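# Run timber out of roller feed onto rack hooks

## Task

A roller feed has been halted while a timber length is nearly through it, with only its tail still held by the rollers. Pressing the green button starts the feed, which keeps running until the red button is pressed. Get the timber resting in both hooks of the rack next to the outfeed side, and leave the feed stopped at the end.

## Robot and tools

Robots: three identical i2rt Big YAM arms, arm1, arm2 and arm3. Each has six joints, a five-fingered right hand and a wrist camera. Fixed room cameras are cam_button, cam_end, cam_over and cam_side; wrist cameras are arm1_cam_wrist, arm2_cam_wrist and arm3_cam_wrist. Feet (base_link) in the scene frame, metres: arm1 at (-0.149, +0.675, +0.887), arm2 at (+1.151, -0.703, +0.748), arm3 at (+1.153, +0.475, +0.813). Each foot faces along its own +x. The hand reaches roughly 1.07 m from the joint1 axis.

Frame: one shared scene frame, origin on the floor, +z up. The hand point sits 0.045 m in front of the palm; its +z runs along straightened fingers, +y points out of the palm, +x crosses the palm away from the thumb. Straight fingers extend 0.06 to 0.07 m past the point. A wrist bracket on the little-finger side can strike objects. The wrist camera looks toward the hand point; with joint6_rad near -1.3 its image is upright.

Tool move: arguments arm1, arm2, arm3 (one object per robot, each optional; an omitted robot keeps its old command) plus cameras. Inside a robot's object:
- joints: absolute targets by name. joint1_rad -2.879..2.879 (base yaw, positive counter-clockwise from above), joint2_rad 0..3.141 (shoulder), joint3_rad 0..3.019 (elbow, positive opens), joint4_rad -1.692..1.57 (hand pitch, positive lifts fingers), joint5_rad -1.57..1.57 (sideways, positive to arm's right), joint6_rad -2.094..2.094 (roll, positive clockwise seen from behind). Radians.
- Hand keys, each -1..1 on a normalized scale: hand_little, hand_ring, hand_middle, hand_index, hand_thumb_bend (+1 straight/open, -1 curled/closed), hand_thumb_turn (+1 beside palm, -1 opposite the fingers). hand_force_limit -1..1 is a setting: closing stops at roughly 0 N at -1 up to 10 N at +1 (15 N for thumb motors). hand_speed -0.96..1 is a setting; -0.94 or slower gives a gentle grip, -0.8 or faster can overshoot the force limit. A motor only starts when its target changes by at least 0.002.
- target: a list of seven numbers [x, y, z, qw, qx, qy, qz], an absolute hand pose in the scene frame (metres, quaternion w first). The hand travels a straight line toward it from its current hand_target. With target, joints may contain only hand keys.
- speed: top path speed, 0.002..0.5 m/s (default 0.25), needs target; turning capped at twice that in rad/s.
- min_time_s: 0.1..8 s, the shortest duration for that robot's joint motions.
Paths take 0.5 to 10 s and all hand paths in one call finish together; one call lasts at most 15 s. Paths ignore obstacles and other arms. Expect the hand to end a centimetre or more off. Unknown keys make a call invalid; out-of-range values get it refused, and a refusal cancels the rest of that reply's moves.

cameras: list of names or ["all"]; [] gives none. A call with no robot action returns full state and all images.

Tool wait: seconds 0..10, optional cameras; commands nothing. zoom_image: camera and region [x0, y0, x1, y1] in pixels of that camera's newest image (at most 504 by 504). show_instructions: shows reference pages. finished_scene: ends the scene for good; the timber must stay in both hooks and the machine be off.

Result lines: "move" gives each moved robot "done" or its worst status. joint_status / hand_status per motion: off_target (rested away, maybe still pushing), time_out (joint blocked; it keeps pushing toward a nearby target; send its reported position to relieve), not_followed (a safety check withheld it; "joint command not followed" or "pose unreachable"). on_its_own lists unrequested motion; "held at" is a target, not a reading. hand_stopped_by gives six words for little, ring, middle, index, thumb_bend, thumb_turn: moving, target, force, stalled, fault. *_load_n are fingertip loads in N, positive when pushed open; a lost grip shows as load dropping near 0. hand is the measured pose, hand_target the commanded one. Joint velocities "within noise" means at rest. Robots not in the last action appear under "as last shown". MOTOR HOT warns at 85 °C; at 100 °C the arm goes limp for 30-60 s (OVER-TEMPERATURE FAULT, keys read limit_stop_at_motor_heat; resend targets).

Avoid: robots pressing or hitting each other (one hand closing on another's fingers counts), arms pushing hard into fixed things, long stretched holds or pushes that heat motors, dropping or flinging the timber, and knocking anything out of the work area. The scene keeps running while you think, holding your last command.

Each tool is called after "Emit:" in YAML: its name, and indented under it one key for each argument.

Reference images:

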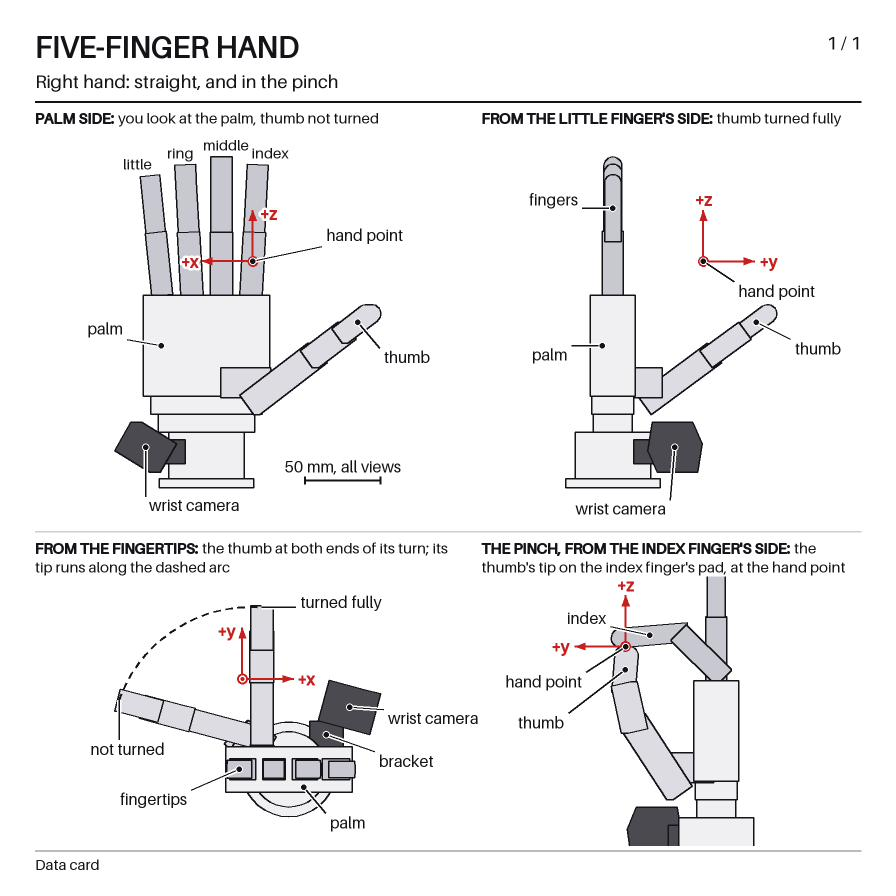

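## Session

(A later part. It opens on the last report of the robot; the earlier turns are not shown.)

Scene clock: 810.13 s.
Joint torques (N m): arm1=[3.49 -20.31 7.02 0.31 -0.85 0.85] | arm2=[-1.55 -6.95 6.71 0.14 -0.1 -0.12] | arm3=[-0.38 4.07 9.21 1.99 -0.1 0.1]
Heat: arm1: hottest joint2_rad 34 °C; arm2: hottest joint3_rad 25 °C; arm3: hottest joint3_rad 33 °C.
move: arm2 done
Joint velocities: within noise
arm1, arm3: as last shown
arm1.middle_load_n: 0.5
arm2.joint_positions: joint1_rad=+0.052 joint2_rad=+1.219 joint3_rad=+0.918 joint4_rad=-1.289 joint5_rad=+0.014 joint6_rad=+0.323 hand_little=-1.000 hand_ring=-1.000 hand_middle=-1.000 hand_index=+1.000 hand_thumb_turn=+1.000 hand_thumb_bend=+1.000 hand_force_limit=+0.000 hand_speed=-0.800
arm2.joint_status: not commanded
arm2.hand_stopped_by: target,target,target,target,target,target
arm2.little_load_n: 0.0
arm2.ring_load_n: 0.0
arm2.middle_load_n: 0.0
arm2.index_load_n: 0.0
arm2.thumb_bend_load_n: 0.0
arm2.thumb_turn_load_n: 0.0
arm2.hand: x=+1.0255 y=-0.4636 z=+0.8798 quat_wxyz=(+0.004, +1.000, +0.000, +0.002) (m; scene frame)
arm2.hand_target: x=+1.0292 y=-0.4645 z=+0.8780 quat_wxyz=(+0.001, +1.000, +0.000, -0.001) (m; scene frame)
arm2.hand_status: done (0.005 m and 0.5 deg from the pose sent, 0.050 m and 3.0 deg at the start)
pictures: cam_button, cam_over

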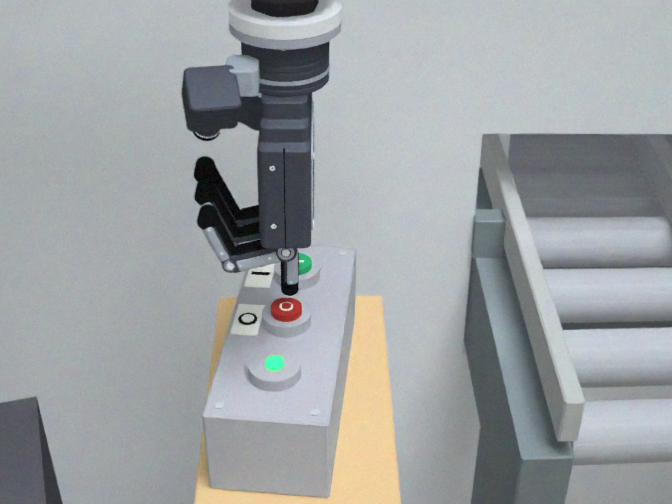

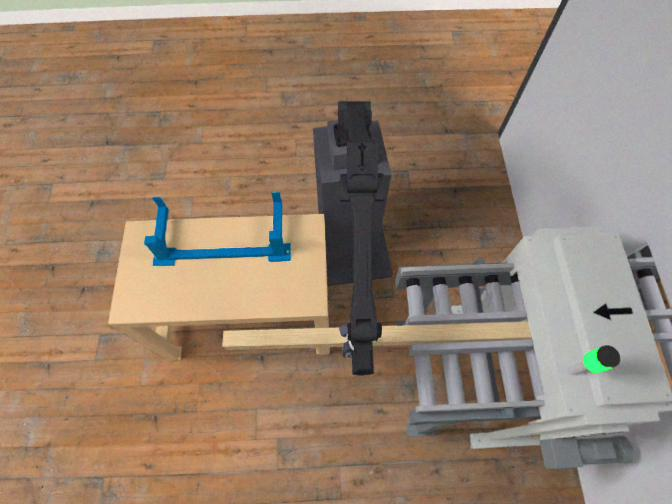

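Emit:
move:
  arm2: {"target": [1.031, -0.467, 0.838, 0, 1, 0, 0], "speed": 0.08}
  cameras: ["cam_button", "cam_side"]

Scene clock: 817.17 s.
Joint torques (N m): arm1=[3.49 -20.37 7.01 0.32 -0.85 0.85] | arm2=[-1.61 -3.6 5 1.54 -0.05 -0.03] | arm3=[-0.38 4.01 9.21 2.02 -0.1 0.1]
Heat: arm1: hottest joint2_rad 34 °C; arm2: hottest joint3_rad 25 °C; arm3: hottest joint3_rad 33 °C.
move: arm2 off_target
Joint velocities: within noise
arm1.joint_positions: joint1_rad=-0.118 joint2_rad=+2.556 joint3_rad=+2.027 joint4_rad=-1.026 joint5_rad=+0.023 joint6_rad=-0.015 hand_little=-0.051 hand_ring=-0.098 hand_middle=-0.120 hand_index=-0.120 hand_thumb_turn=-1.000 hand_thumb_bend=+0.937 hand_force_limit=-0.700 hand_speed=-0.900
arm1.joint_status: not commanded
arm1.hand_stopped_by: force,force,target,target,force,target
arm1.little_load_n: 6.0
arm1.ring_load_n: 2.5
arm1.middle_load_n: 0.0
arm1.index_load_n: 0.0
arm1.thumb_bend_load_n: 8.5
arm1.thumb_turn_load_n: -5.0
arm1.hand: x=-0.1326 y=+0.0281 z=+0.7009 quat_wxyz=(+0.016, +0.003, -1.000, +0.003) (m; scene frame)
arm1.hand_target: x=-0.0801 y=+0.0307 z=+0.6977 quat_wxyz=(+0.004, -0.005, -1.000, +0.000) (m; scene frame)
arm1.hand_status: not commanded
arm2.joint_positions: joint1_rad=+0.046 joint2_rad=+1.210 joint3_rad=+0.857 joint4_rad=-1.207 joint5_rad=+0.008 joint6_rad=+0.303 hand_little=-1.000 hand_ring=-1.000 hand_middle=-1.000 hand_index=+1.000 hand_thumb_turn=+1.000 hand_thumb_bend=+1.000 hand_force_limit=+0.000 hand_speed=-0.800
arm2.joint_status: not commanded
arm2.hand_stopped_by: target,target,target,target,target,target
arm2.little_load_n: 0.0
arm2.ring_load_n: 0.0
arm2.middle_load_n: 0.0
arm2.index_load_n: -5.0
arm2.thumb_bend_load_n: 0.0
arm2.thumb_turn_load_n: 0.0
arm2.hand: x=+1.0273 y=-0.4657 z=+0.8591 quat_wxyz=(-0.009, +1.000, +0.007, -0.006) (m; scene frame)
arm2.hand_target: x=+1.0307 y=-0.4689 z=+0.8400 quat_wxyz=(+0.001, +1.000, +0.004, -0.003) (m; scene frame)
arm2.hand_status: off_target (0.022 m and 1.4 deg from the pose sent, 0.042 m and 0.5 deg at the start)
arm3.joint_positions: joint1_rad=+0.338 joint2_rad=+0.617 joint3_rad=+1.359 joint4_rad=-1.217 joint5_rad=-0.294 joint6_rad=-1.422 hand_little=+1.000 hand_ring=+1.000 hand_middle=+1.000 hand_index=+1.000 hand_thumb_turn=+1.000 hand_thumb_bend=+1.000 hand_force_limit=+0.000 hand_speed=-0.800
arm3.joint_status: not commanded
arm3.hand_stopped_by: target,target,target,target,target,target
arm3.little_load_n: 0.0
arm3.ring_load_n: 0.0
arm3.middle_load_n: 0.0
arm3.index_load_n: 0.0
arm3.thumb_bend_load_n: 0.0
arm3.thumb_turn_load_n: 0.0
arm3.hand: x=+1.2180 y=+0.2290 z=+1.3180 quat_wxyz=(+0.183, +0.676, -0.506, +0.504) (m; scene frame)
arm3.hand_target: x=+1.2176 y=+0.2307 z=+1.3311 quat_wxyz=(+0.191, +0.671, -0.500, +0.513) (m; scene frame)
arm3.hand_status: not commanded
pictures: cam_button, cam_side

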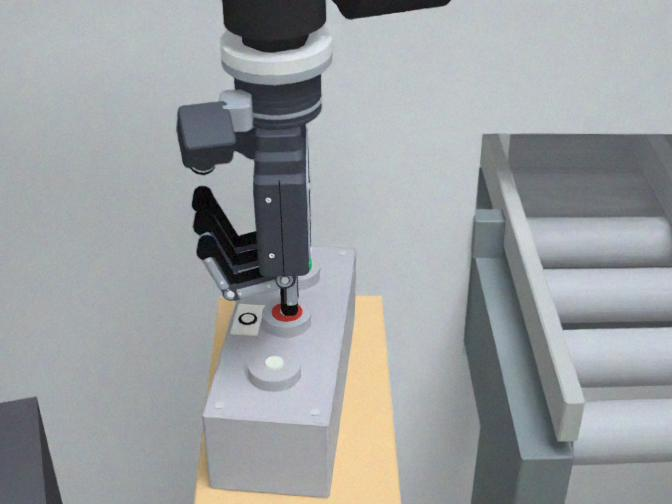

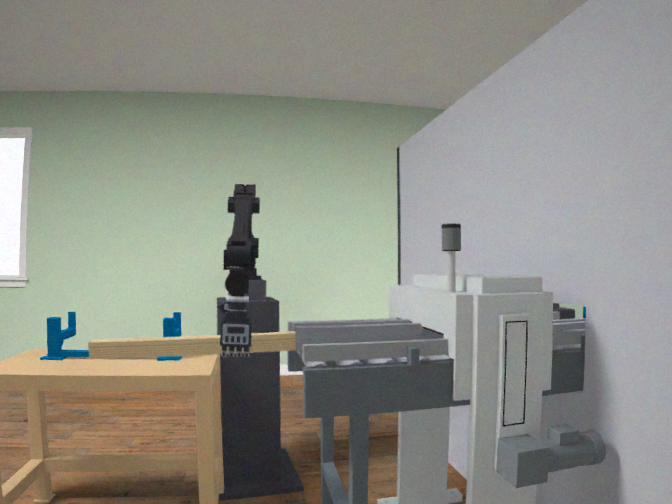

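Emit:
move:
  arm2: {"target": [1.05, -0.48, 0.99, 0, 1, 0, 0], "speed": 0.2}
  arm1: {"joints": {"joint1_rad": -0.115, "joint5_rad": 0.02, "joint6_rad": 0.0}, "min_time_s": 1.5}
  cameras: ["arm1_cam_wrist", "cam_button"]

Emit:
move:
  arm1: {"joints": {"hand_little": -0.6, "hand_ring": -0.6, "hand_middle": -0.6, "hand_index": -0.6, "hand_thumb_bend": 0.4, "hand_force_limit": 0.1}}
  cameras: ["arm1_cam_wrist", "cam_end", "cam_side"]

Emit:
zoom_image:
  camera: "cam_end"
  region: [552, 200, 672, 360]

Emit:
zoom_image:
  camera: "cam_side"
  region: [70, 270, 330, 400]

Scene clock: 831.83 s.
Joint torques (N m): arm1=[-1.55 -20.31 7.01 0.34 0.06 0.27] | arm2=[-1.85 -4.6 11.89 -0.54 0.05 -0.15] | arm3=[-0.44 4.07 9.2 2 -0.1 0.1]
Heat: arm1: hottest joint2_rad 34 °C; arm2: hottest joint3_rad 25 °C; arm3: hottest joint3_rad 33 °C.
move: arm1 done; arm2 off_target
Joint velocities: within noise
arm1.joint_positions: joint1_rad=-0.121 joint2_rad=+2.556 joint3_rad=+2.027 joint4_rad=-1.026 joint5_rad=+0.017 joint6_rad=-0.023 hand_little=-0.051 hand_ring=-0.098 hand_middle=-0.120 hand_index=-0.120 hand_thumb_turn=-1.000 hand_thumb_bend=+0.937 hand_force_limit=-0.700 hand_speed=-0.900
arm1.joint_status: all done
arm1.hand_stopped_by: force,force,target,target,force,target
arm1.little_load_n: 4.0
arm1.ring_load_n: 2.0
arm1.middle_load_n: 0.0
arm1.index_load_n: 0.0
arm1.thumb_bend_load_n: 6.5
arm1.thumb_turn_load_n: 0.0
arm1.hand: x=-0.1338 y=+0.0283 z=+0.7011 quat_wxyz=(+0.013, +0.005, -1.000, +0.003) (m; scene frame)
arm1.hand_target: x=-0.1272 y=+0.0296 z=+0.6976 quat_wxyz=(+0.012, -0.003, -1.000, +0.000) (m; scene frame)
arm1.hand_status: not commanded
arm2.joint_positions: joint1_rad=+0.009 joint2_rad=+1.108 joint3_rad=+1.072 joint4_rad=-1.589 joint5_rad=+0.019 joint6_rad=+0.286 hand_little=-1.000 hand_ring=-1.000 hand_middle=-1.000 hand_index=+1.000 hand_thumb_turn=+1.000 hand_thumb_bend=+1.000 hand_force_limit=+0.000 hand_speed=-0.800
arm2.joint_status: not commanded
arm2.hand_stopped_by: target,target,target,target,target,target
arm2.little_load_n: 0.0
arm2.ring_load_n: 0.0
arm2.middle_load_n: 0.0
arm2.index_load_n: 0.0
arm2.thumb_bend_load_n: 0.0
arm2.thumb_turn_load_n: 0.0
arm2.hand: x=+1.0499 y=-0.4927 z=+0.9707 quat_wxyz=(+0.021, +1.000, -0.003, +0.009) (m; scene frame)
arm2.hand_target: x=+1.0503 y=-0.4789 z=+0.9892 quat_wxyz=(-0.002, +1.000, -0.004, +0.003) (m; scene frame)
arm2.hand_status: off_target (0.023 m and 2.7 deg from the pose sent, 0.134 m and 1.4 deg at the start)
arm3: as last shown
arm3.index_load_n: -0.5
pictures: arm1_cam_wrist, cam_button

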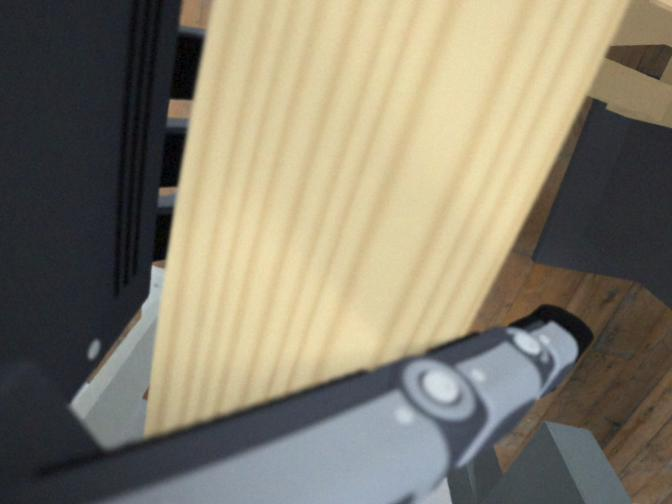

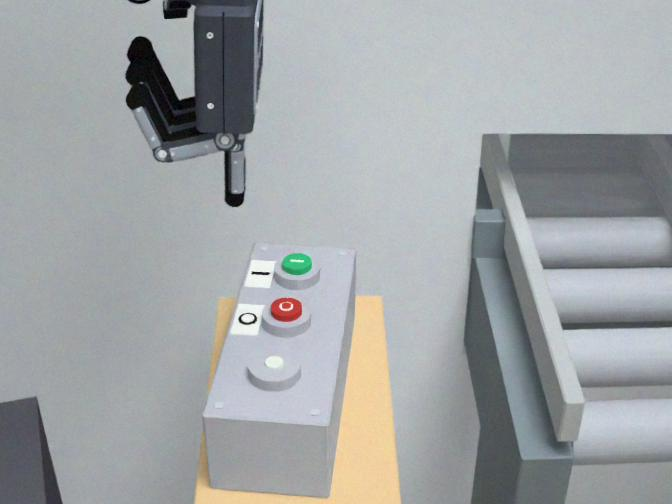

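Scene clock: 833.73 s.
Joint torques (N m): arm1=[-1.49 -20.31 7.01 0.32 0.1 0.32] | arm2=[-1.73 -4.54 11.85 -0.53 0.03 -0.12] | arm3=[-0.38 4.07 9.21 2 -0.11 0.1]
Heat: arm1: hottest joint2_rad 34 °C; arm2: hottest joint3_rad 25 °C; arm3: hottest joint3_rad 33 °C.
move: arm1 off_target
Joint velocities: within noise
arm1.joint_positions: joint1_rad=-0.122 joint2_rad=+2.556 joint3_rad=+2.027 joint4_rad=-1.026 joint5_rad=+0.015 joint6_rad=-0.028 hand_little=-0.086 hand_ring=-0.142 hand_middle=-0.191 hand_index=-0.228 hand_thumb_turn=-1.000 hand_thumb_bend=+0.933 hand_force_limit=+0.100 hand_speed=-0.900
arm1.joint_status: hand_little off_target (ended at -0.086, target -0.600); hand_ring off_target (ended at -0.142, target -0.600); hand_middle off_target (ended at -0.191, target -0.600); hand_index off_target (ended at -0.228, target -0.600); hand_thumb_bend off_target (ended at +0.933, target +0.400); the others done
arm1.hand_stopped_by: force,force,force,force,force,target
arm1.little_load_n: 2.5
arm1.ring_load_n: 3.0
arm1.middle_load_n: 5.0
arm1.index_load_n: 8.5
arm1.thumb_bend_load_n: 13.0
arm1.thumb_turn_load_n: 2.5
arm1.hand: x=-0.1348 y=+0.0284 z=+0.7011 quat_wxyz=(+0.013, +0.006, -1.000, +0.003) (m; scene frame)
arm1.hand_target: x=-0.1275 y=+0.0296 z=+0.6978 quat_wxyz=(+0.012, -0.003, -1.000, +0.000) (m; scene frame)
arm1.hand_status: not commanded
arm2, arm3: as last shown
arm2.ring_load_n: 0.5
arm2.hand_target: x=+1.0503 y=-0.4788 z=+0.9892 quat_wxyz=(-0.002, +1.000, -0.004, +0.003) (m; scene frame)
arm3.index_load_n: 0.0
pictures: arm1_cam_wrist, cam_end, cam_side

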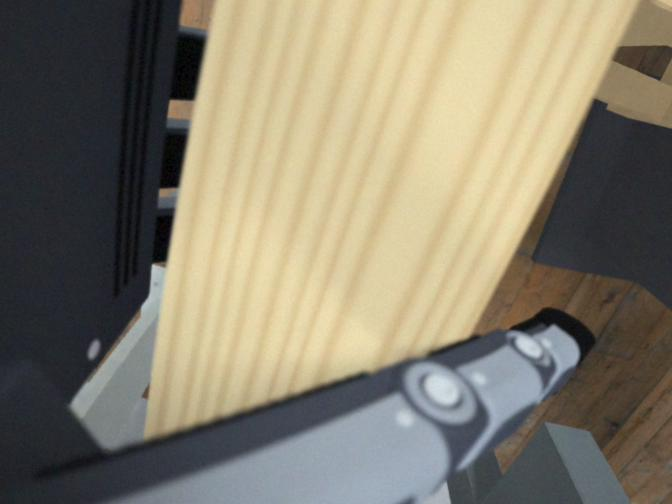

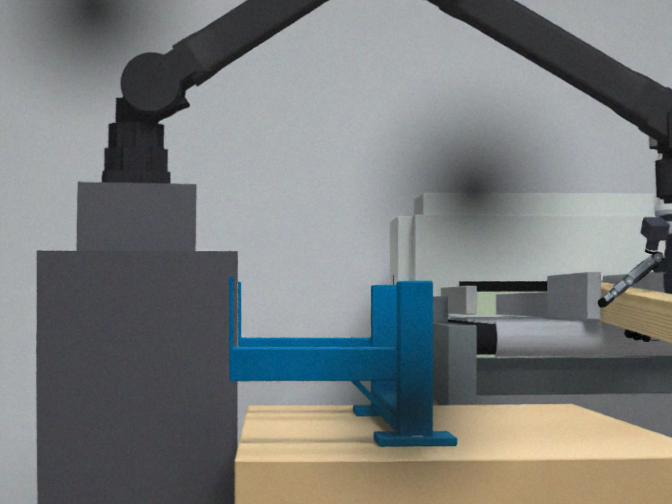

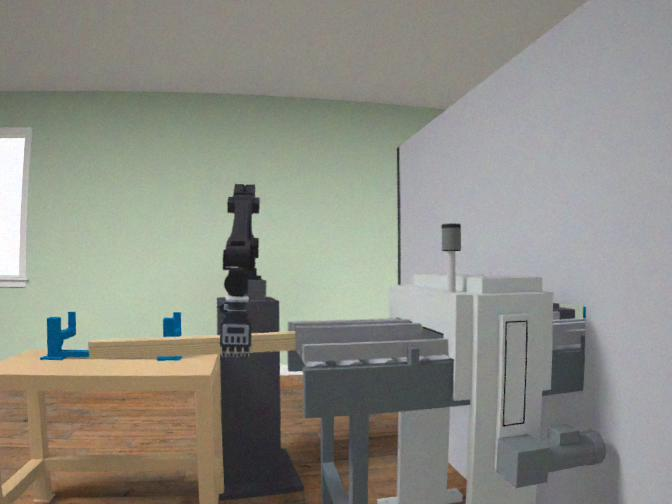

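Scaled by 3.150 from the camera's 672x504 image, which has a finer 960x720 frame.

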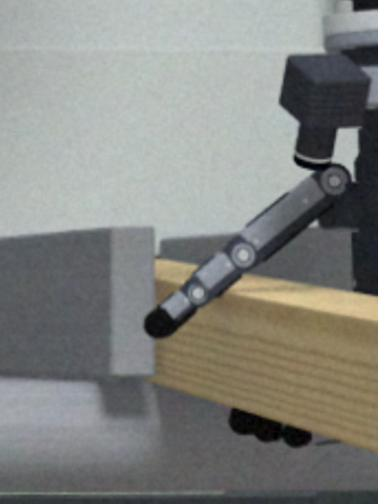

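Scaled by 1.938 from the camera's 672x504 image, which has a finer 960x720 frame.

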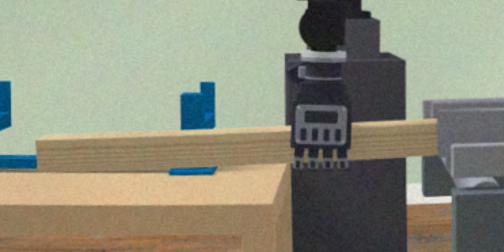

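Emit:
move:
  arm1: {"target": [-0.25, 0.030, 0.700, 0, 0, 1, 0], "speed": 0.08}
  cameras: ["arm1_cam_wrist", "cam_end", "cam_side", "cam_over"]

Emit:
zoom_image:
  camera: "cam_side"
  region: [40, 250, 360, 400]

Emit:
zoom_image:
  camera: "cam_end"
  region: [502, 200, 672, 360]

Scene clock: 854.87 s.
Joint torques (N m): arm1=[-5.48 -21.6 11.3 -0.8 1.16 -0.26] | arm2=[-1.85 -4.48 11.92 -0.5 0.06 -0.12] | arm3=[-0.38 4.13 9.21 1.99 -0.1 0.1]
Heat: arm1: hottest joint2_rad 35 °C; arm2: hottest joint3_rad 27 °C; arm3: hottest joint3_rad 33 °C.
move: arm1 off_target
Joint velocities: within noise
arm1.joint_positions: joint1_rad=-0.245 joint2_rad=+2.597 joint3_rad=+2.030 joint4_rad=-1.018 joint5_rad=-0.041 joint6_rad=-0.143 hand_little=-0.086 hand_ring=-0.142 hand_middle=-0.191 hand_index=-0.228 hand_thumb_turn=-1.000 hand_thumb_bend=+0.933 hand_force_limit=+0.100 hand_speed=-0.900
arm1.joint_status: not commanded
arm1.hand_stopped_by: force,force,force,force,force,target
arm1.little_load_n: 3.0
arm1.ring_load_n: 1.5
arm1.middle_load_n: 6.0
arm1.index_load_n: 5.0
arm1.thumb_bend_load_n: 12.0
arm1.thumb_turn_load_n: 1.0
arm1.hand: x=-0.2090 y=+0.0437 z=+0.6781 quat_wxyz=(-0.017, +0.002, -1.000, -0.010) (m; scene frame)
arm1.hand_target: x=-0.2428 y=+0.0279 z=+0.7002 quat_wxyz=(-0.001, +0.000, -1.000, +0.006) (m; scene frame)
arm1.hand_status: off_target (0.048 m and 2.2 deg from the pose sent, 0.115 m and 1.6 deg at the start)
arm2, arm3: as last shown
arm3.thumb_turn_load_n: -0.5
pictures: arm1_cam_wrist, cam_end, cam_over, cam_side

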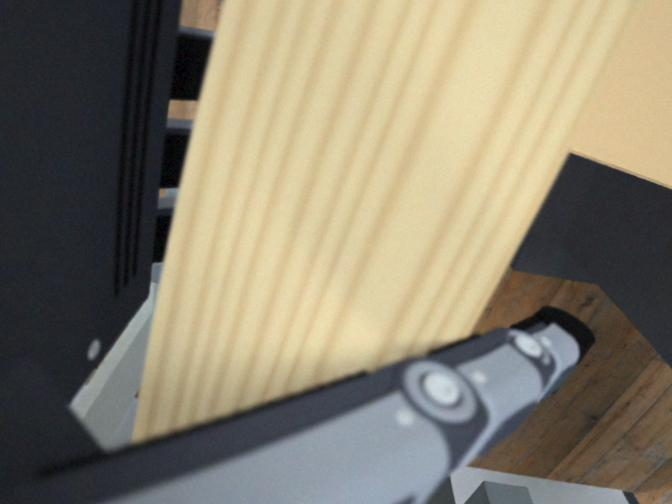

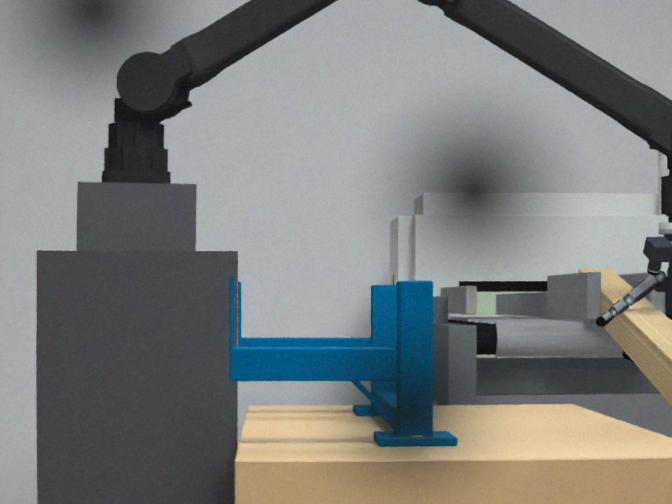

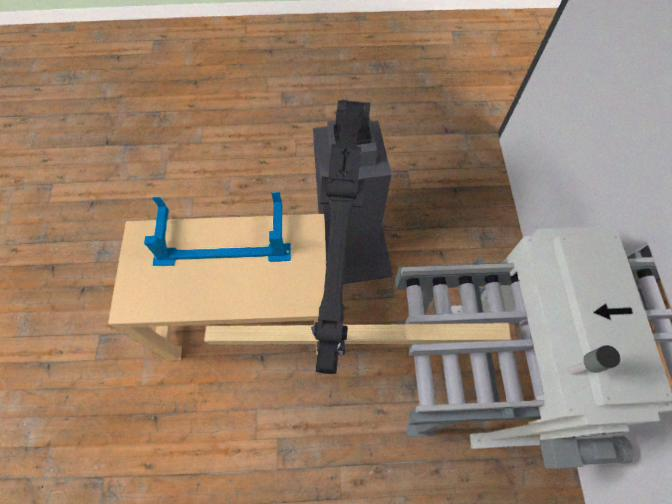

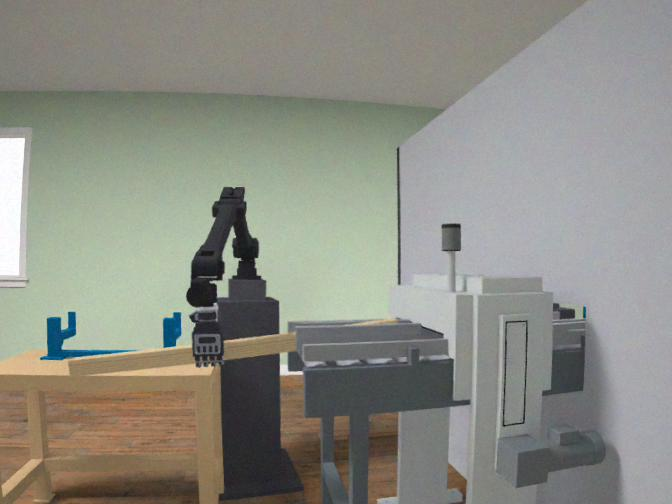

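Scaled by 1.575 from the camera's 672x504 image, which has a finer 960x720 frame.

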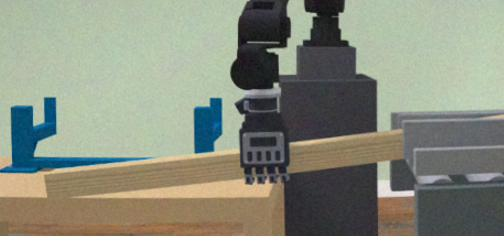

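Scaled by 2.965 from the camera's 672x504 image, which has a finer 960x720 frame.

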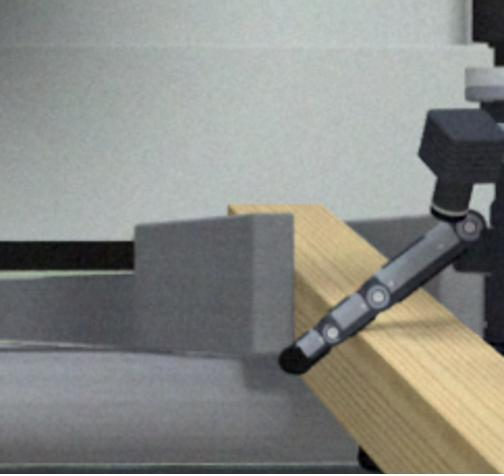

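Emit:
move:
  arm1: {"target": [-0.20, 0.022, 0.735, 0, 0, 1, 0], "speed": 0.08}
  cameras: ["cam_side"]

Emit:
zoom_image:
  camera: "cam_side"
  region: [40, 250, 360, 400]

Scene clock: 892.37 s.
Joint torques (N m): arm1=[-0.73 -25.29 10.35 -2.09 0.7 0.23] | arm2=[-1.73 -4.48 11.9 -0.51 0.05 -0.11] | arm3=[-0.44 4.07 9.22 1.98 -0.1 0.1]
Heat: arm1: hottest joint2_rad 36 °C; arm2: hottest joint3_rad 29 °C; arm3: hottest joint3_rad 34 °C.
move: arm1 off_target
Joint velocities: within noise
arm1.joint_positions: joint1_rad=-0.241 joint2_rad=+2.597 joint3_rad=+2.041 joint4_rad=-1.040 joint5_rad=-0.026 joint6_rad=-0.140 hand_little=-0.086 hand_ring=-0.142 hand_middle=-0.191 hand_index=-0.228 hand_thumb_turn=-1.000 hand_thumb_bend=+0.933 hand_force_limit=+0.100 hand_speed=-0.900
arm1.joint_status: not commanded
arm1.hand_stopped_by: force,force,force,force,force,target
arm1.little_load_n: 3.0
arm1.ring_load_n: 2.0
arm1.middle_load_n: 7.0
arm1.index_load_n: 5.5
arm1.thumb_bend_load_n: 12.0
arm1.thumb_turn_load_n: 0.5
arm1.hand: x=-0.2087 y=+0.0443 z=+0.6819 quat_wxyz=(-0.010, +0.003, -1.000, -0.016) (m; scene frame)
arm1.hand_target: x=-0.2008 y=+0.0229 z=+0.7331 quat_wxyz=(+0.000, +0.003, -1.000, +0.002) (m; scene frame)
arm1.hand_status: off_target (0.058 m and 2.2 deg from the pose sent, 0.062 m and 2.2 deg at the start)
arm2, arm3: as last shown
arm2.ring_load_n: 0.0
arm3.thumb_turn_load_n: 0.0
pictures: cam_side

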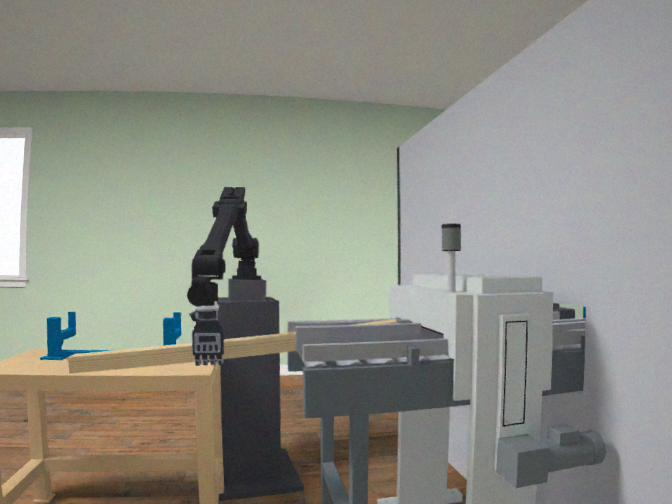

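Scaled by 1.575 from the camera's 672x504 image, which has a finer 960x720 frame.

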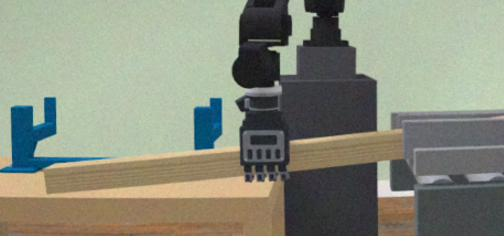

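Emit:
move:
  arm1: {"target": [-0.195, 0.018, 0.765, 0, 0, 1, 0], "speed": 0.08}
  cameras: ["cam_side", "cam_end", "cam_over"]

Emit:
zoom_image:
  camera: "cam_side"
  region: [40, 250, 360, 400]

Scene clock: 906.00 s.
Joint torques (N m): arm1=[-0.79 -26.99 10.71 -2.66 0.02 0.28] | arm2=[-1.96 -4.72 11.9 -0.55 0.03 -0.11] | arm3=[-0.38 4.01 9.22 2.02 -0.1 0.1]
Heat: arm1: hottest joint2_rad 36 °C; arm2: hottest joint3_rad 30 °C; arm3: hottest joint3_rad 34 °C.
move: arm1 off_target
Joint velocities: within noise
arm1.joint_positions: joint1_rad=-0.234 joint2_rad=+2.590 joint3_rad=+2.056 joint4_rad=-1.075 joint5_rad=-0.001 joint6_rad=-0.132 hand_little=-0.087 hand_ring=-0.142 hand_middle=-0.191 hand_index=-0.228 hand_thumb_turn=-1.000 hand_thumb_bend=+0.933 hand_force_limit=+0.100 hand_speed=-0.900
arm1.joint_status: not commanded
arm1.hand_stopped_by: force,force,force,force,force,target
arm1.little_load_n: 0.0
arm1.ring_load_n: 1.5
arm1.middle_load_n: 6.5
arm1.index_load_n: 8.0
arm1.thumb_bend_load_n: 10.5
arm1.thumb_turn_load_n: 4.5
arm1.hand: x=-0.2090 y=+0.0440 z=+0.6925 quat_wxyz=(+0.002, +0.003, -1.000, -0.024) (m; scene frame)
arm1.hand_target: x=-0.1975 y=+0.0194 z=+0.7606 quat_wxyz=(+0.003, +0.000, -1.000, +0.001) (m; scene frame)
arm1.hand_status: off_target (0.078 m and 2.8 deg from the pose sent, 0.088 m and 2.2 deg at the start)
arm2, arm3: as last shown
pictures: cam_end, cam_over, cam_side

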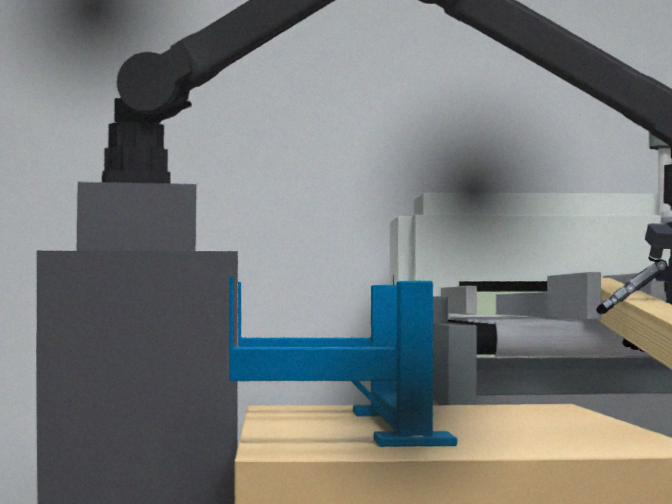

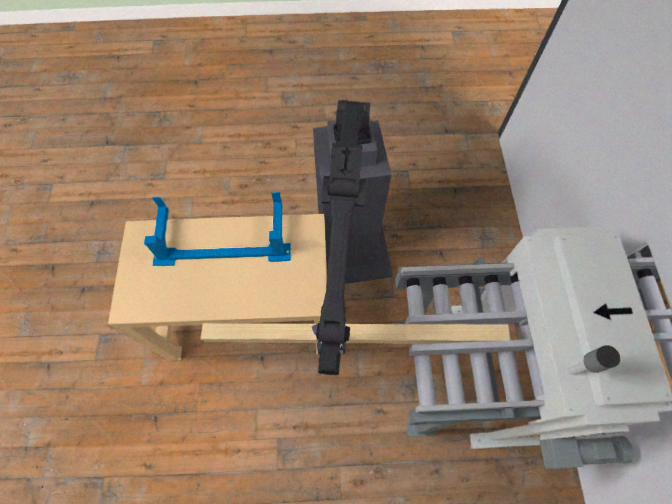

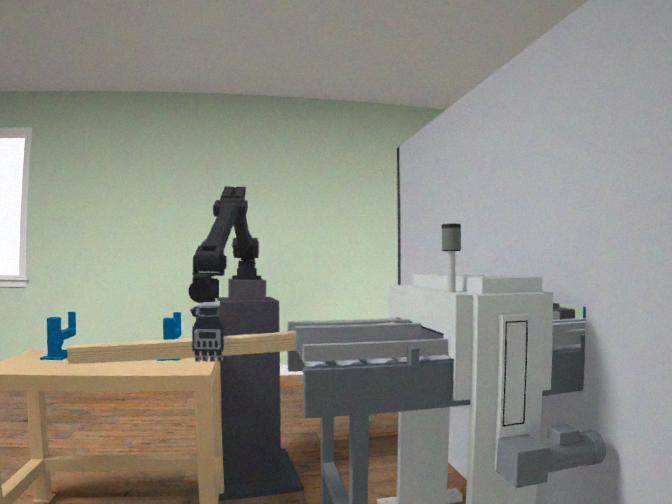

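Scaled by 1.575 from the camera's 672x504 image, which has a finer 960x720 frame.

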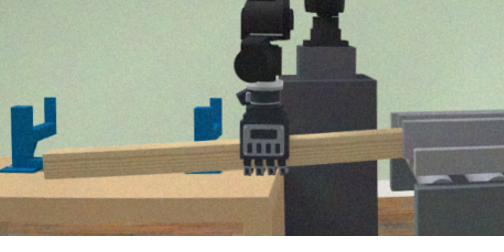

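Emit:
move:
  arm1: {"target": [-0.17, 0.015, 0.785, 0, 0, 1, 0], "speed": 0.08}
  cameras: ["cam_side", "cam_end", "cam_over"]

Emit:
zoom_image:
  camera: "cam_side"
  region: [40, 250, 360, 400]

Emit:
zoom_image:
  camera: "cam_over"
  region: [190, 280, 560, 400]

Scene clock: 913.37 s.
Joint torques (N m): arm1=[1.38 -27.4 11.03 -2.71 -0.68 0.25] | arm2=[-1.73 -4.6 11.85 -0.51 0.04 -0.12] | arm3=[-0.38 4.01 9.21 2.03 -0.11 0.1]
Heat: arm1: hottest joint2_rad 38 °C; arm2: hottest joint3_rad 31 °C; arm3: hottest joint3_rad 34 °C.
move: arm1 off_target
Joint velocities: within noise
arm1.joint_positions: joint1_rad=-0.228 joint2_rad=+2.568 joint3_rad=+2.056 joint4_rad=-1.106 joint5_rad=+0.009 joint6_rad=-0.095 hand_little=-0.087 hand_ring=-0.142 hand_middle=-0.191 hand_index=-0.228 hand_thumb_turn=-1.000 hand_thumb_bend=+0.933 hand_force_limit=+0.100 hand_speed=-0.900
arm1.joint_status: not commanded
arm1.hand_stopped_by: force,force,force,force,force,target
arm1.little_load_n: 0.0
arm1.ring_load_n: 1.0
arm1.middle_load_n: 2.5
arm1.index_load_n: 11.0
arm1.thumb_bend_load_n: 9.5
arm1.thumb_turn_load_n: 6.0
arm1.hand: x=-0.2047 y=+0.0441 z=+0.7076 quat_wxyz=(+0.007, -0.013, -0.999, -0.029) (m; scene frame)
arm1.hand_target: x=-0.1742 y=+0.0177 z=+0.7807 quat_wxyz=(+0.000, -0.002, -1.000, +0.000) (m; scene frame)
arm1.hand_status: off_target (0.090 m and 3.7 deg from the pose sent, 0.105 m and 2.8 deg at the start; pose on its path clipped on 1 of 35 steps)
arm2, arm3: as last shown
arm2.middle_load_n: -0.5
arm2.thumb_turn_load_n: 0.5
arm3.ring_load_n: 0.5
pictures: cam_end, cam_over, cam_side

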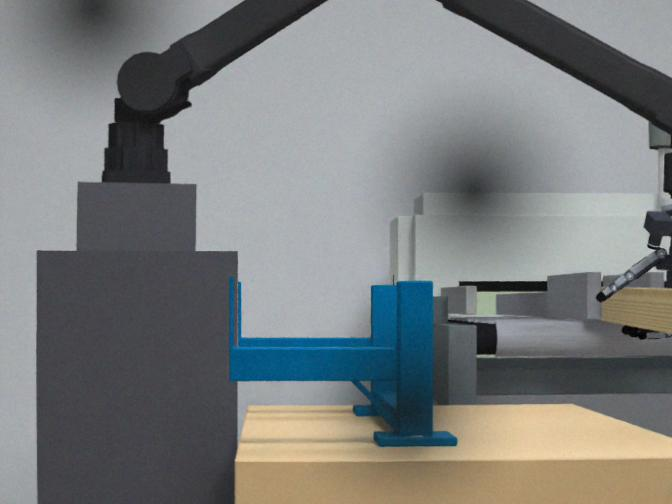

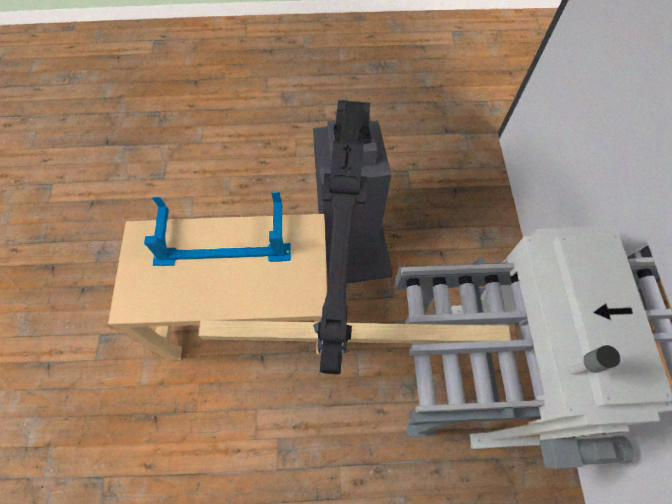

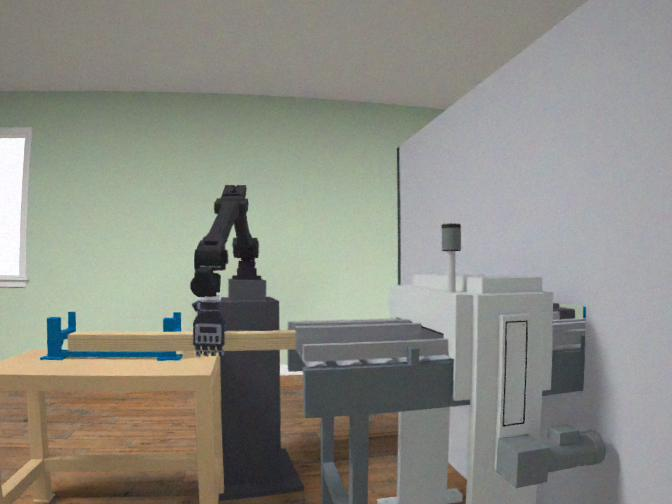

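Scaled by 1.575 from the camera's 672x504 image, which has a finer 960x720 frame.

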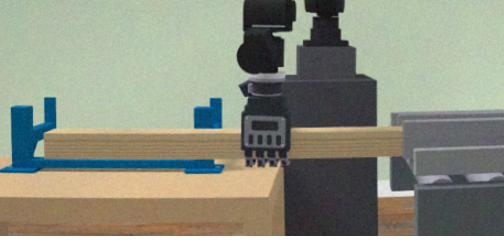

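Scaled by 1.362 from the camera's 672x504 image, which has a finer 960x720 frame.

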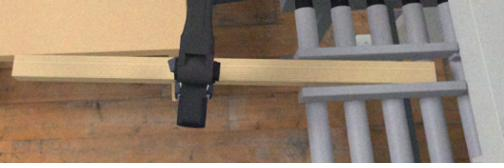

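Emit:
move:
  arm1: {"joints": {"hand_thumb_bend": 1.0}}
  cameras: []

Emit:
move:
  arm1: {"target": [-0.14, 0.018, 0.765, 0, 0, 1, 0], "speed": 0.08}
  cameras: ["cam_side", "cam_end", "cam_over"]

Emit:
zoom_image:
  camera: "cam_side"
  region: [40, 250, 360, 400]

Scene clock: 926.93 s.
Joint torques (N m): arm1=[1.32 -27.4 11.03 -2.63 -0.69 0.24] | arm2=[-1.9 -5.01 11.88 -0.5 0.04 -0.13] | arm3=[-0.38 4.07 9.21 1.99 -0.1 0.1]
Heat: arm1: hottest joint2_rad 47 °C; arm2: hottest joint3_rad 31 °C; arm3: hottest joint3_rad 34 °C.
move: arm1 done
Joint velocities: within noise
arm1.joint_positions: joint1_rad=-0.228 joint2_rad=+2.567 joint3_rad=+2.056 joint4_rad=-1.107 joint5_rad=+0.009 joint6_rad=-0.092 hand_little=-0.087 hand_ring=-0.142 hand_middle=-0.191 hand_index=-0.228 hand_thumb_turn=-1.000 hand_thumb_bend=+1.000 hand_force_limit=+0.100 hand_speed=-0.900
arm1.joint_status: all done
arm1.hand_stopped_by: force,force,force,force,target,target
arm1.little_load_n: 0.5
arm1.ring_load_n: 0.5
arm1.middle_load_n: 1.0
arm1.index_load_n: 9.0
arm1.thumb_bend_load_n: 0.0
arm1.thumb_turn_load_n: 0.0
arm1.hand: x=-0.2045 y=+0.0439 z=+0.7086 quat_wxyz=(+0.007, -0.014, -0.999, -0.029) (m; scene frame)
arm1.hand_target: x=-0.1741 y=+0.0173 z=+0.7813 quat_wxyz=(+0.000, -0.003, -1.000, +0.001) (m; scene frame)
arm1.hand_status: not commanded
arm2, arm3: as last shown
arm2.ring_load_n: 0.5
arm2.middle_load_n: 0.0
arm2.thumb_turn_load_n: 0.0
arm3.ring_load_n: 0.0
pictures: none
No camera images: "cameras" was empty.

Scene clock: 928.20 s.
Joint torques (N m): arm1=[0.09 -26.23 9.21 -1.31 -0.63 0.13] | arm2=[-1.9 -4.72 11.81 -0.49 0.04 -0.12] | arm3=[-0.38 4.07 9.21 1.99 -0.1 0.1]
Heat: arm1: hottest joint2_rad 47 °C; arm2: hottest joint3_rad 31 °C; arm3: hottest joint3_rad 34 °C.
move: arm1 off_target
Joint velocities: within noise
arm1.joint_positions: joint1_rad=-0.167 joint2_rad=+2.567 joint3_rad=+2.056 joint4_rad=-1.107 joint5_rad=+0.008 joint6_rad=-0.041 hand_little=-0.087 hand_ring=-0.142 hand_middle=-0.191 hand_index=-0.228 hand_thumb_turn=-1.000 hand_thumb_bend=+1.000 hand_force_limit=+0.100 hand_speed=-0.900
arm1.joint_status: not commanded
arm1.hand_stopped_by: force,force,force,force,target,target
arm1.little_load_n: 0.0
arm1.ring_load_n: 0.0
arm1.middle_load_n: 0.0
arm1.index_load_n: 8.0
arm1.thumb_bend_load_n: 0.0
arm1.thumb_turn_load_n: 0.0
arm1.hand: x=-0.1622 y=+0.0403 z=+0.7081 quat_wxyz=(+0.007, -0.009, -1.000, -0.029) (m; scene frame)
arm1.hand_target: x=-0.1406 y=+0.0189 z=+0.7627 quat_wxyz=(-0.001, +0.000, -1.000, +0.000) (m; scene frame)
arm1.hand_status: off_target (0.065 m and 3.6 deg from the pose sent, 0.089 m and 3.8 deg at the start)
arm2: as last shown
arm2.ring_load_n: 0.0
arm3.joint_positions: joint1_rad=+0.338 joint2_rad=+0.617 joint3_rad=+1.359 joint4_rad=-1.217 joint5_rad=-0.294 joint6_rad=-1.422 hand_little=+1.000 hand_ring=+1.000 hand_middle=+1.000 hand_index=+1.000 hand_thumb_turn=+1.000 hand_thumb_bend=+1.000 hand_force_limit=+0.000 hand_speed=-0.800
arm3.joint_status: not commanded
arm3.hand_stopped_by: target,target,target,target,target,target
arm3.little_load_n: 0.0
arm3.ring_load_n: 0.0
arm3.middle_load_n: 0.0
arm3.index_load_n: 0.0
arm3.thumb_bend_load_n: 0.0
arm3.thumb_turn_load_n: 0.0
arm3.hand: x=+1.2180 y=+0.2290 z=+1.3180 quat_wxyz=(+0.183, +0.676, -0.506, +0.504) (m; scene frame)
arm3.hand_target: x=+1.2176 y=+0.2307 z=+1.3311 quat_wxyz=(+0.191, +0.671, -0.500, +0.513) (m; scene frame)
arm3.hand_status: not commanded
pictures: cam_end, cam_over, cam_side

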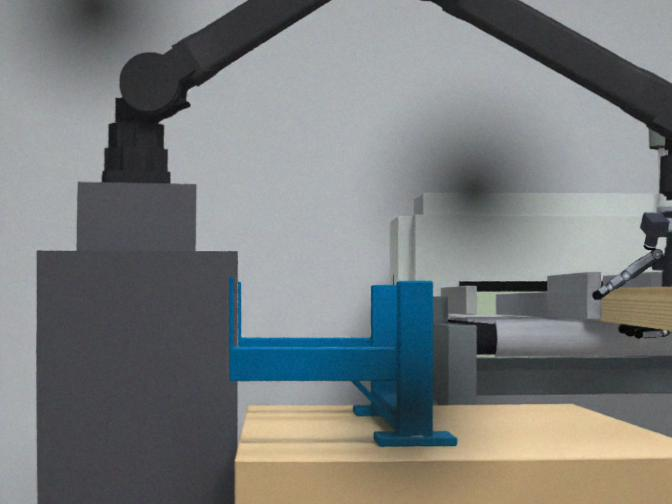

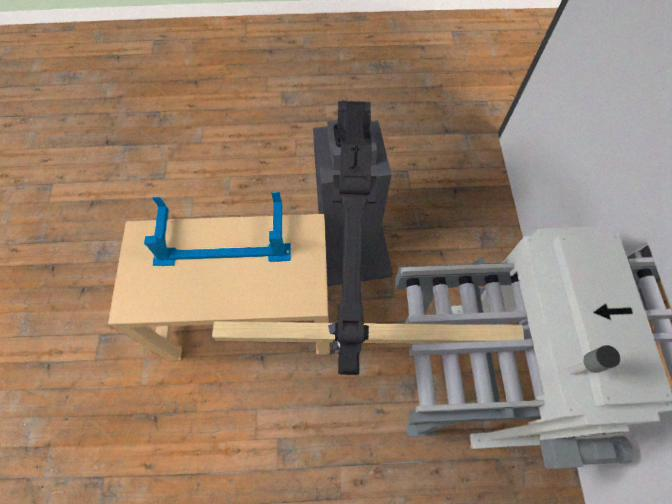

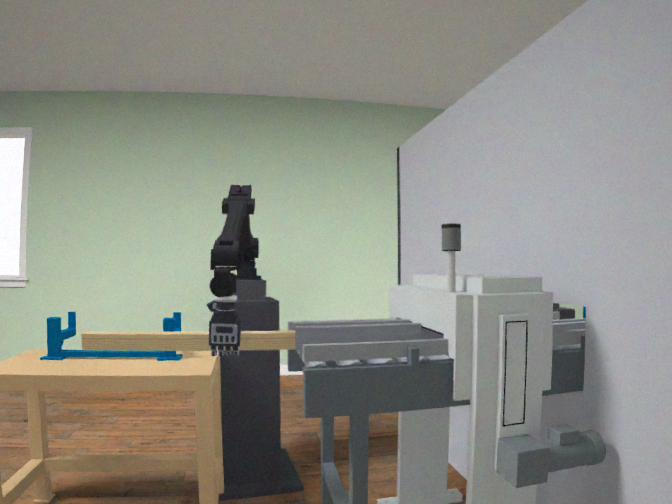

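Scaled by 1.575 from the camera's 672x504 image, which has a finer 960x720 frame.

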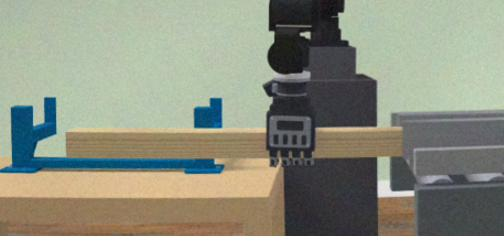

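Emit:
move:
  arm1: {"target": [-0.09, 0.015, 0.76, 0, 0, 1, 0], "speed": 0.08}
  cameras: ["cam_side", "cam_over", "arm1_cam_wrist"]

Scene clock: 932.97 s.
Joint torques (N m): arm1=[2.61 -25.35 10.15 -1.25 -0.73 0.37] | arm2=[-1.85 -4.84 11.92 -0.5 0.06 -0.12] | arm3=[-0.38 4.13 9.21 2.02 -0.1 0.1]
Heat: arm1: hottest joint2_rad 48 °C; arm2: hottest joint3_rad 31 °C; arm3: hottest joint3_rad 34 °C.
move: arm1 off_target
Joint velocities: within noise
arm1.joint_positions: joint1_rad=-0.127 joint2_rad=+2.567 joint3_rad=+2.056 joint4_rad=-1.109 joint5_rad=+0.011 joint6_rad=+0.003 hand_little=-0.087 hand_ring=-0.142 hand_middle=-0.191 hand_index=-0.228 hand_thumb_turn=-1.000 hand_thumb_bend=+1.000 hand_force_limit=+0.100 hand_speed=-0.900
arm1.joint_status: not commanded
arm1.hand_stopped_by: force,force,force,force,target,target
arm1.little_load_n: 0.0
arm1.ring_load_n: 0.0
arm1.middle_load_n: 0.5
arm1.index_load_n: 5.0
arm1.thumb_bend_load_n: 0.0
arm1.thumb_turn_load_n: -0.5
arm1.hand: x=-0.1347 y=+0.0394 z=+0.7078 quat_wxyz=(+0.010, -0.011, -0.999, -0.029) (m; scene frame)
arm1.hand_target: x=-0.0916 y=+0.0174 z=+0.7583 quat_wxyz=(-0.001, +0.000, -1.000, +0.000) (m; scene frame)
arm1.hand_status: off_target (0.073 m and 3.8 deg from the pose sent, 0.092 m and 3.6 deg at the start)
arm2.joint_positions: joint1_rad=+0.009 joint2_rad=+1.108 joint3_rad=+1.072 joint4_rad=-1.589 joint5_rad=+0.019 joint6_rad=+0.286 hand_little=-1.000 hand_ring=-1.000 hand_middle=-1.000 hand_index=+1.000 hand_thumb_turn=+1.000 hand_thumb_bend=+1.000 hand_force_limit=+0.000 hand_speed=-0.800
arm2.joint_status: not commanded
arm2.hand_stopped_by: target,target,target,target,target,target
arm2.little_load_n: 0.0
arm2.ring_load_n: 0.0
arm2.middle_load_n: 0.0
arm2.index_load_n: 0.0
arm2.thumb_bend_load_n: 0.0
arm2.thumb_turn_load_n: 0.0
arm2.hand: x=+1.0499 y=-0.4927 z=+0.9707 quat_wxyz=(+0.021, +1.000, -0.003, +0.009) (m; scene frame)
arm2.hand_target: x=+1.0503 y=-0.4788 z=+0.9892 quat_wxyz=(-0.002, +1.000, -0.004, +0.003) (m; scene frame)
arm2.hand_status: not commanded
arm3: as last shown
pictures: arm1_cam_wrist, cam_over, cam_side

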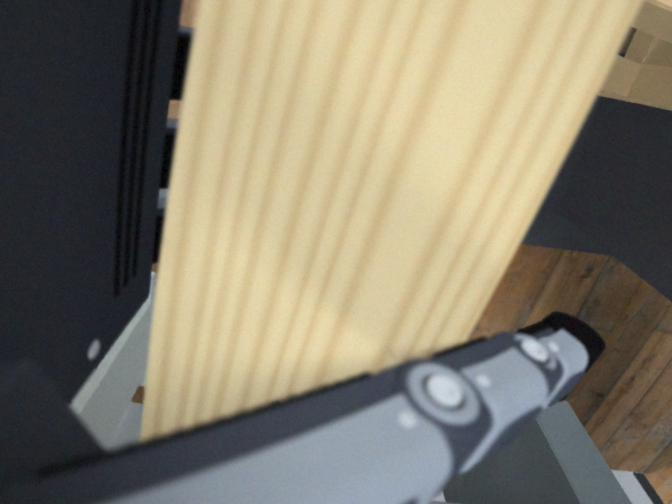

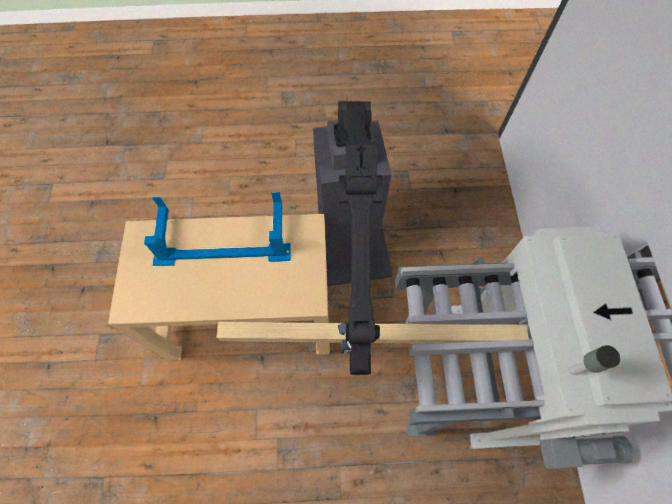

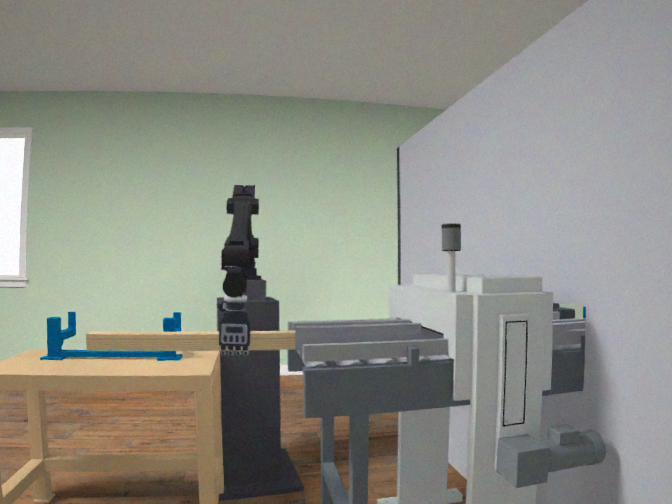

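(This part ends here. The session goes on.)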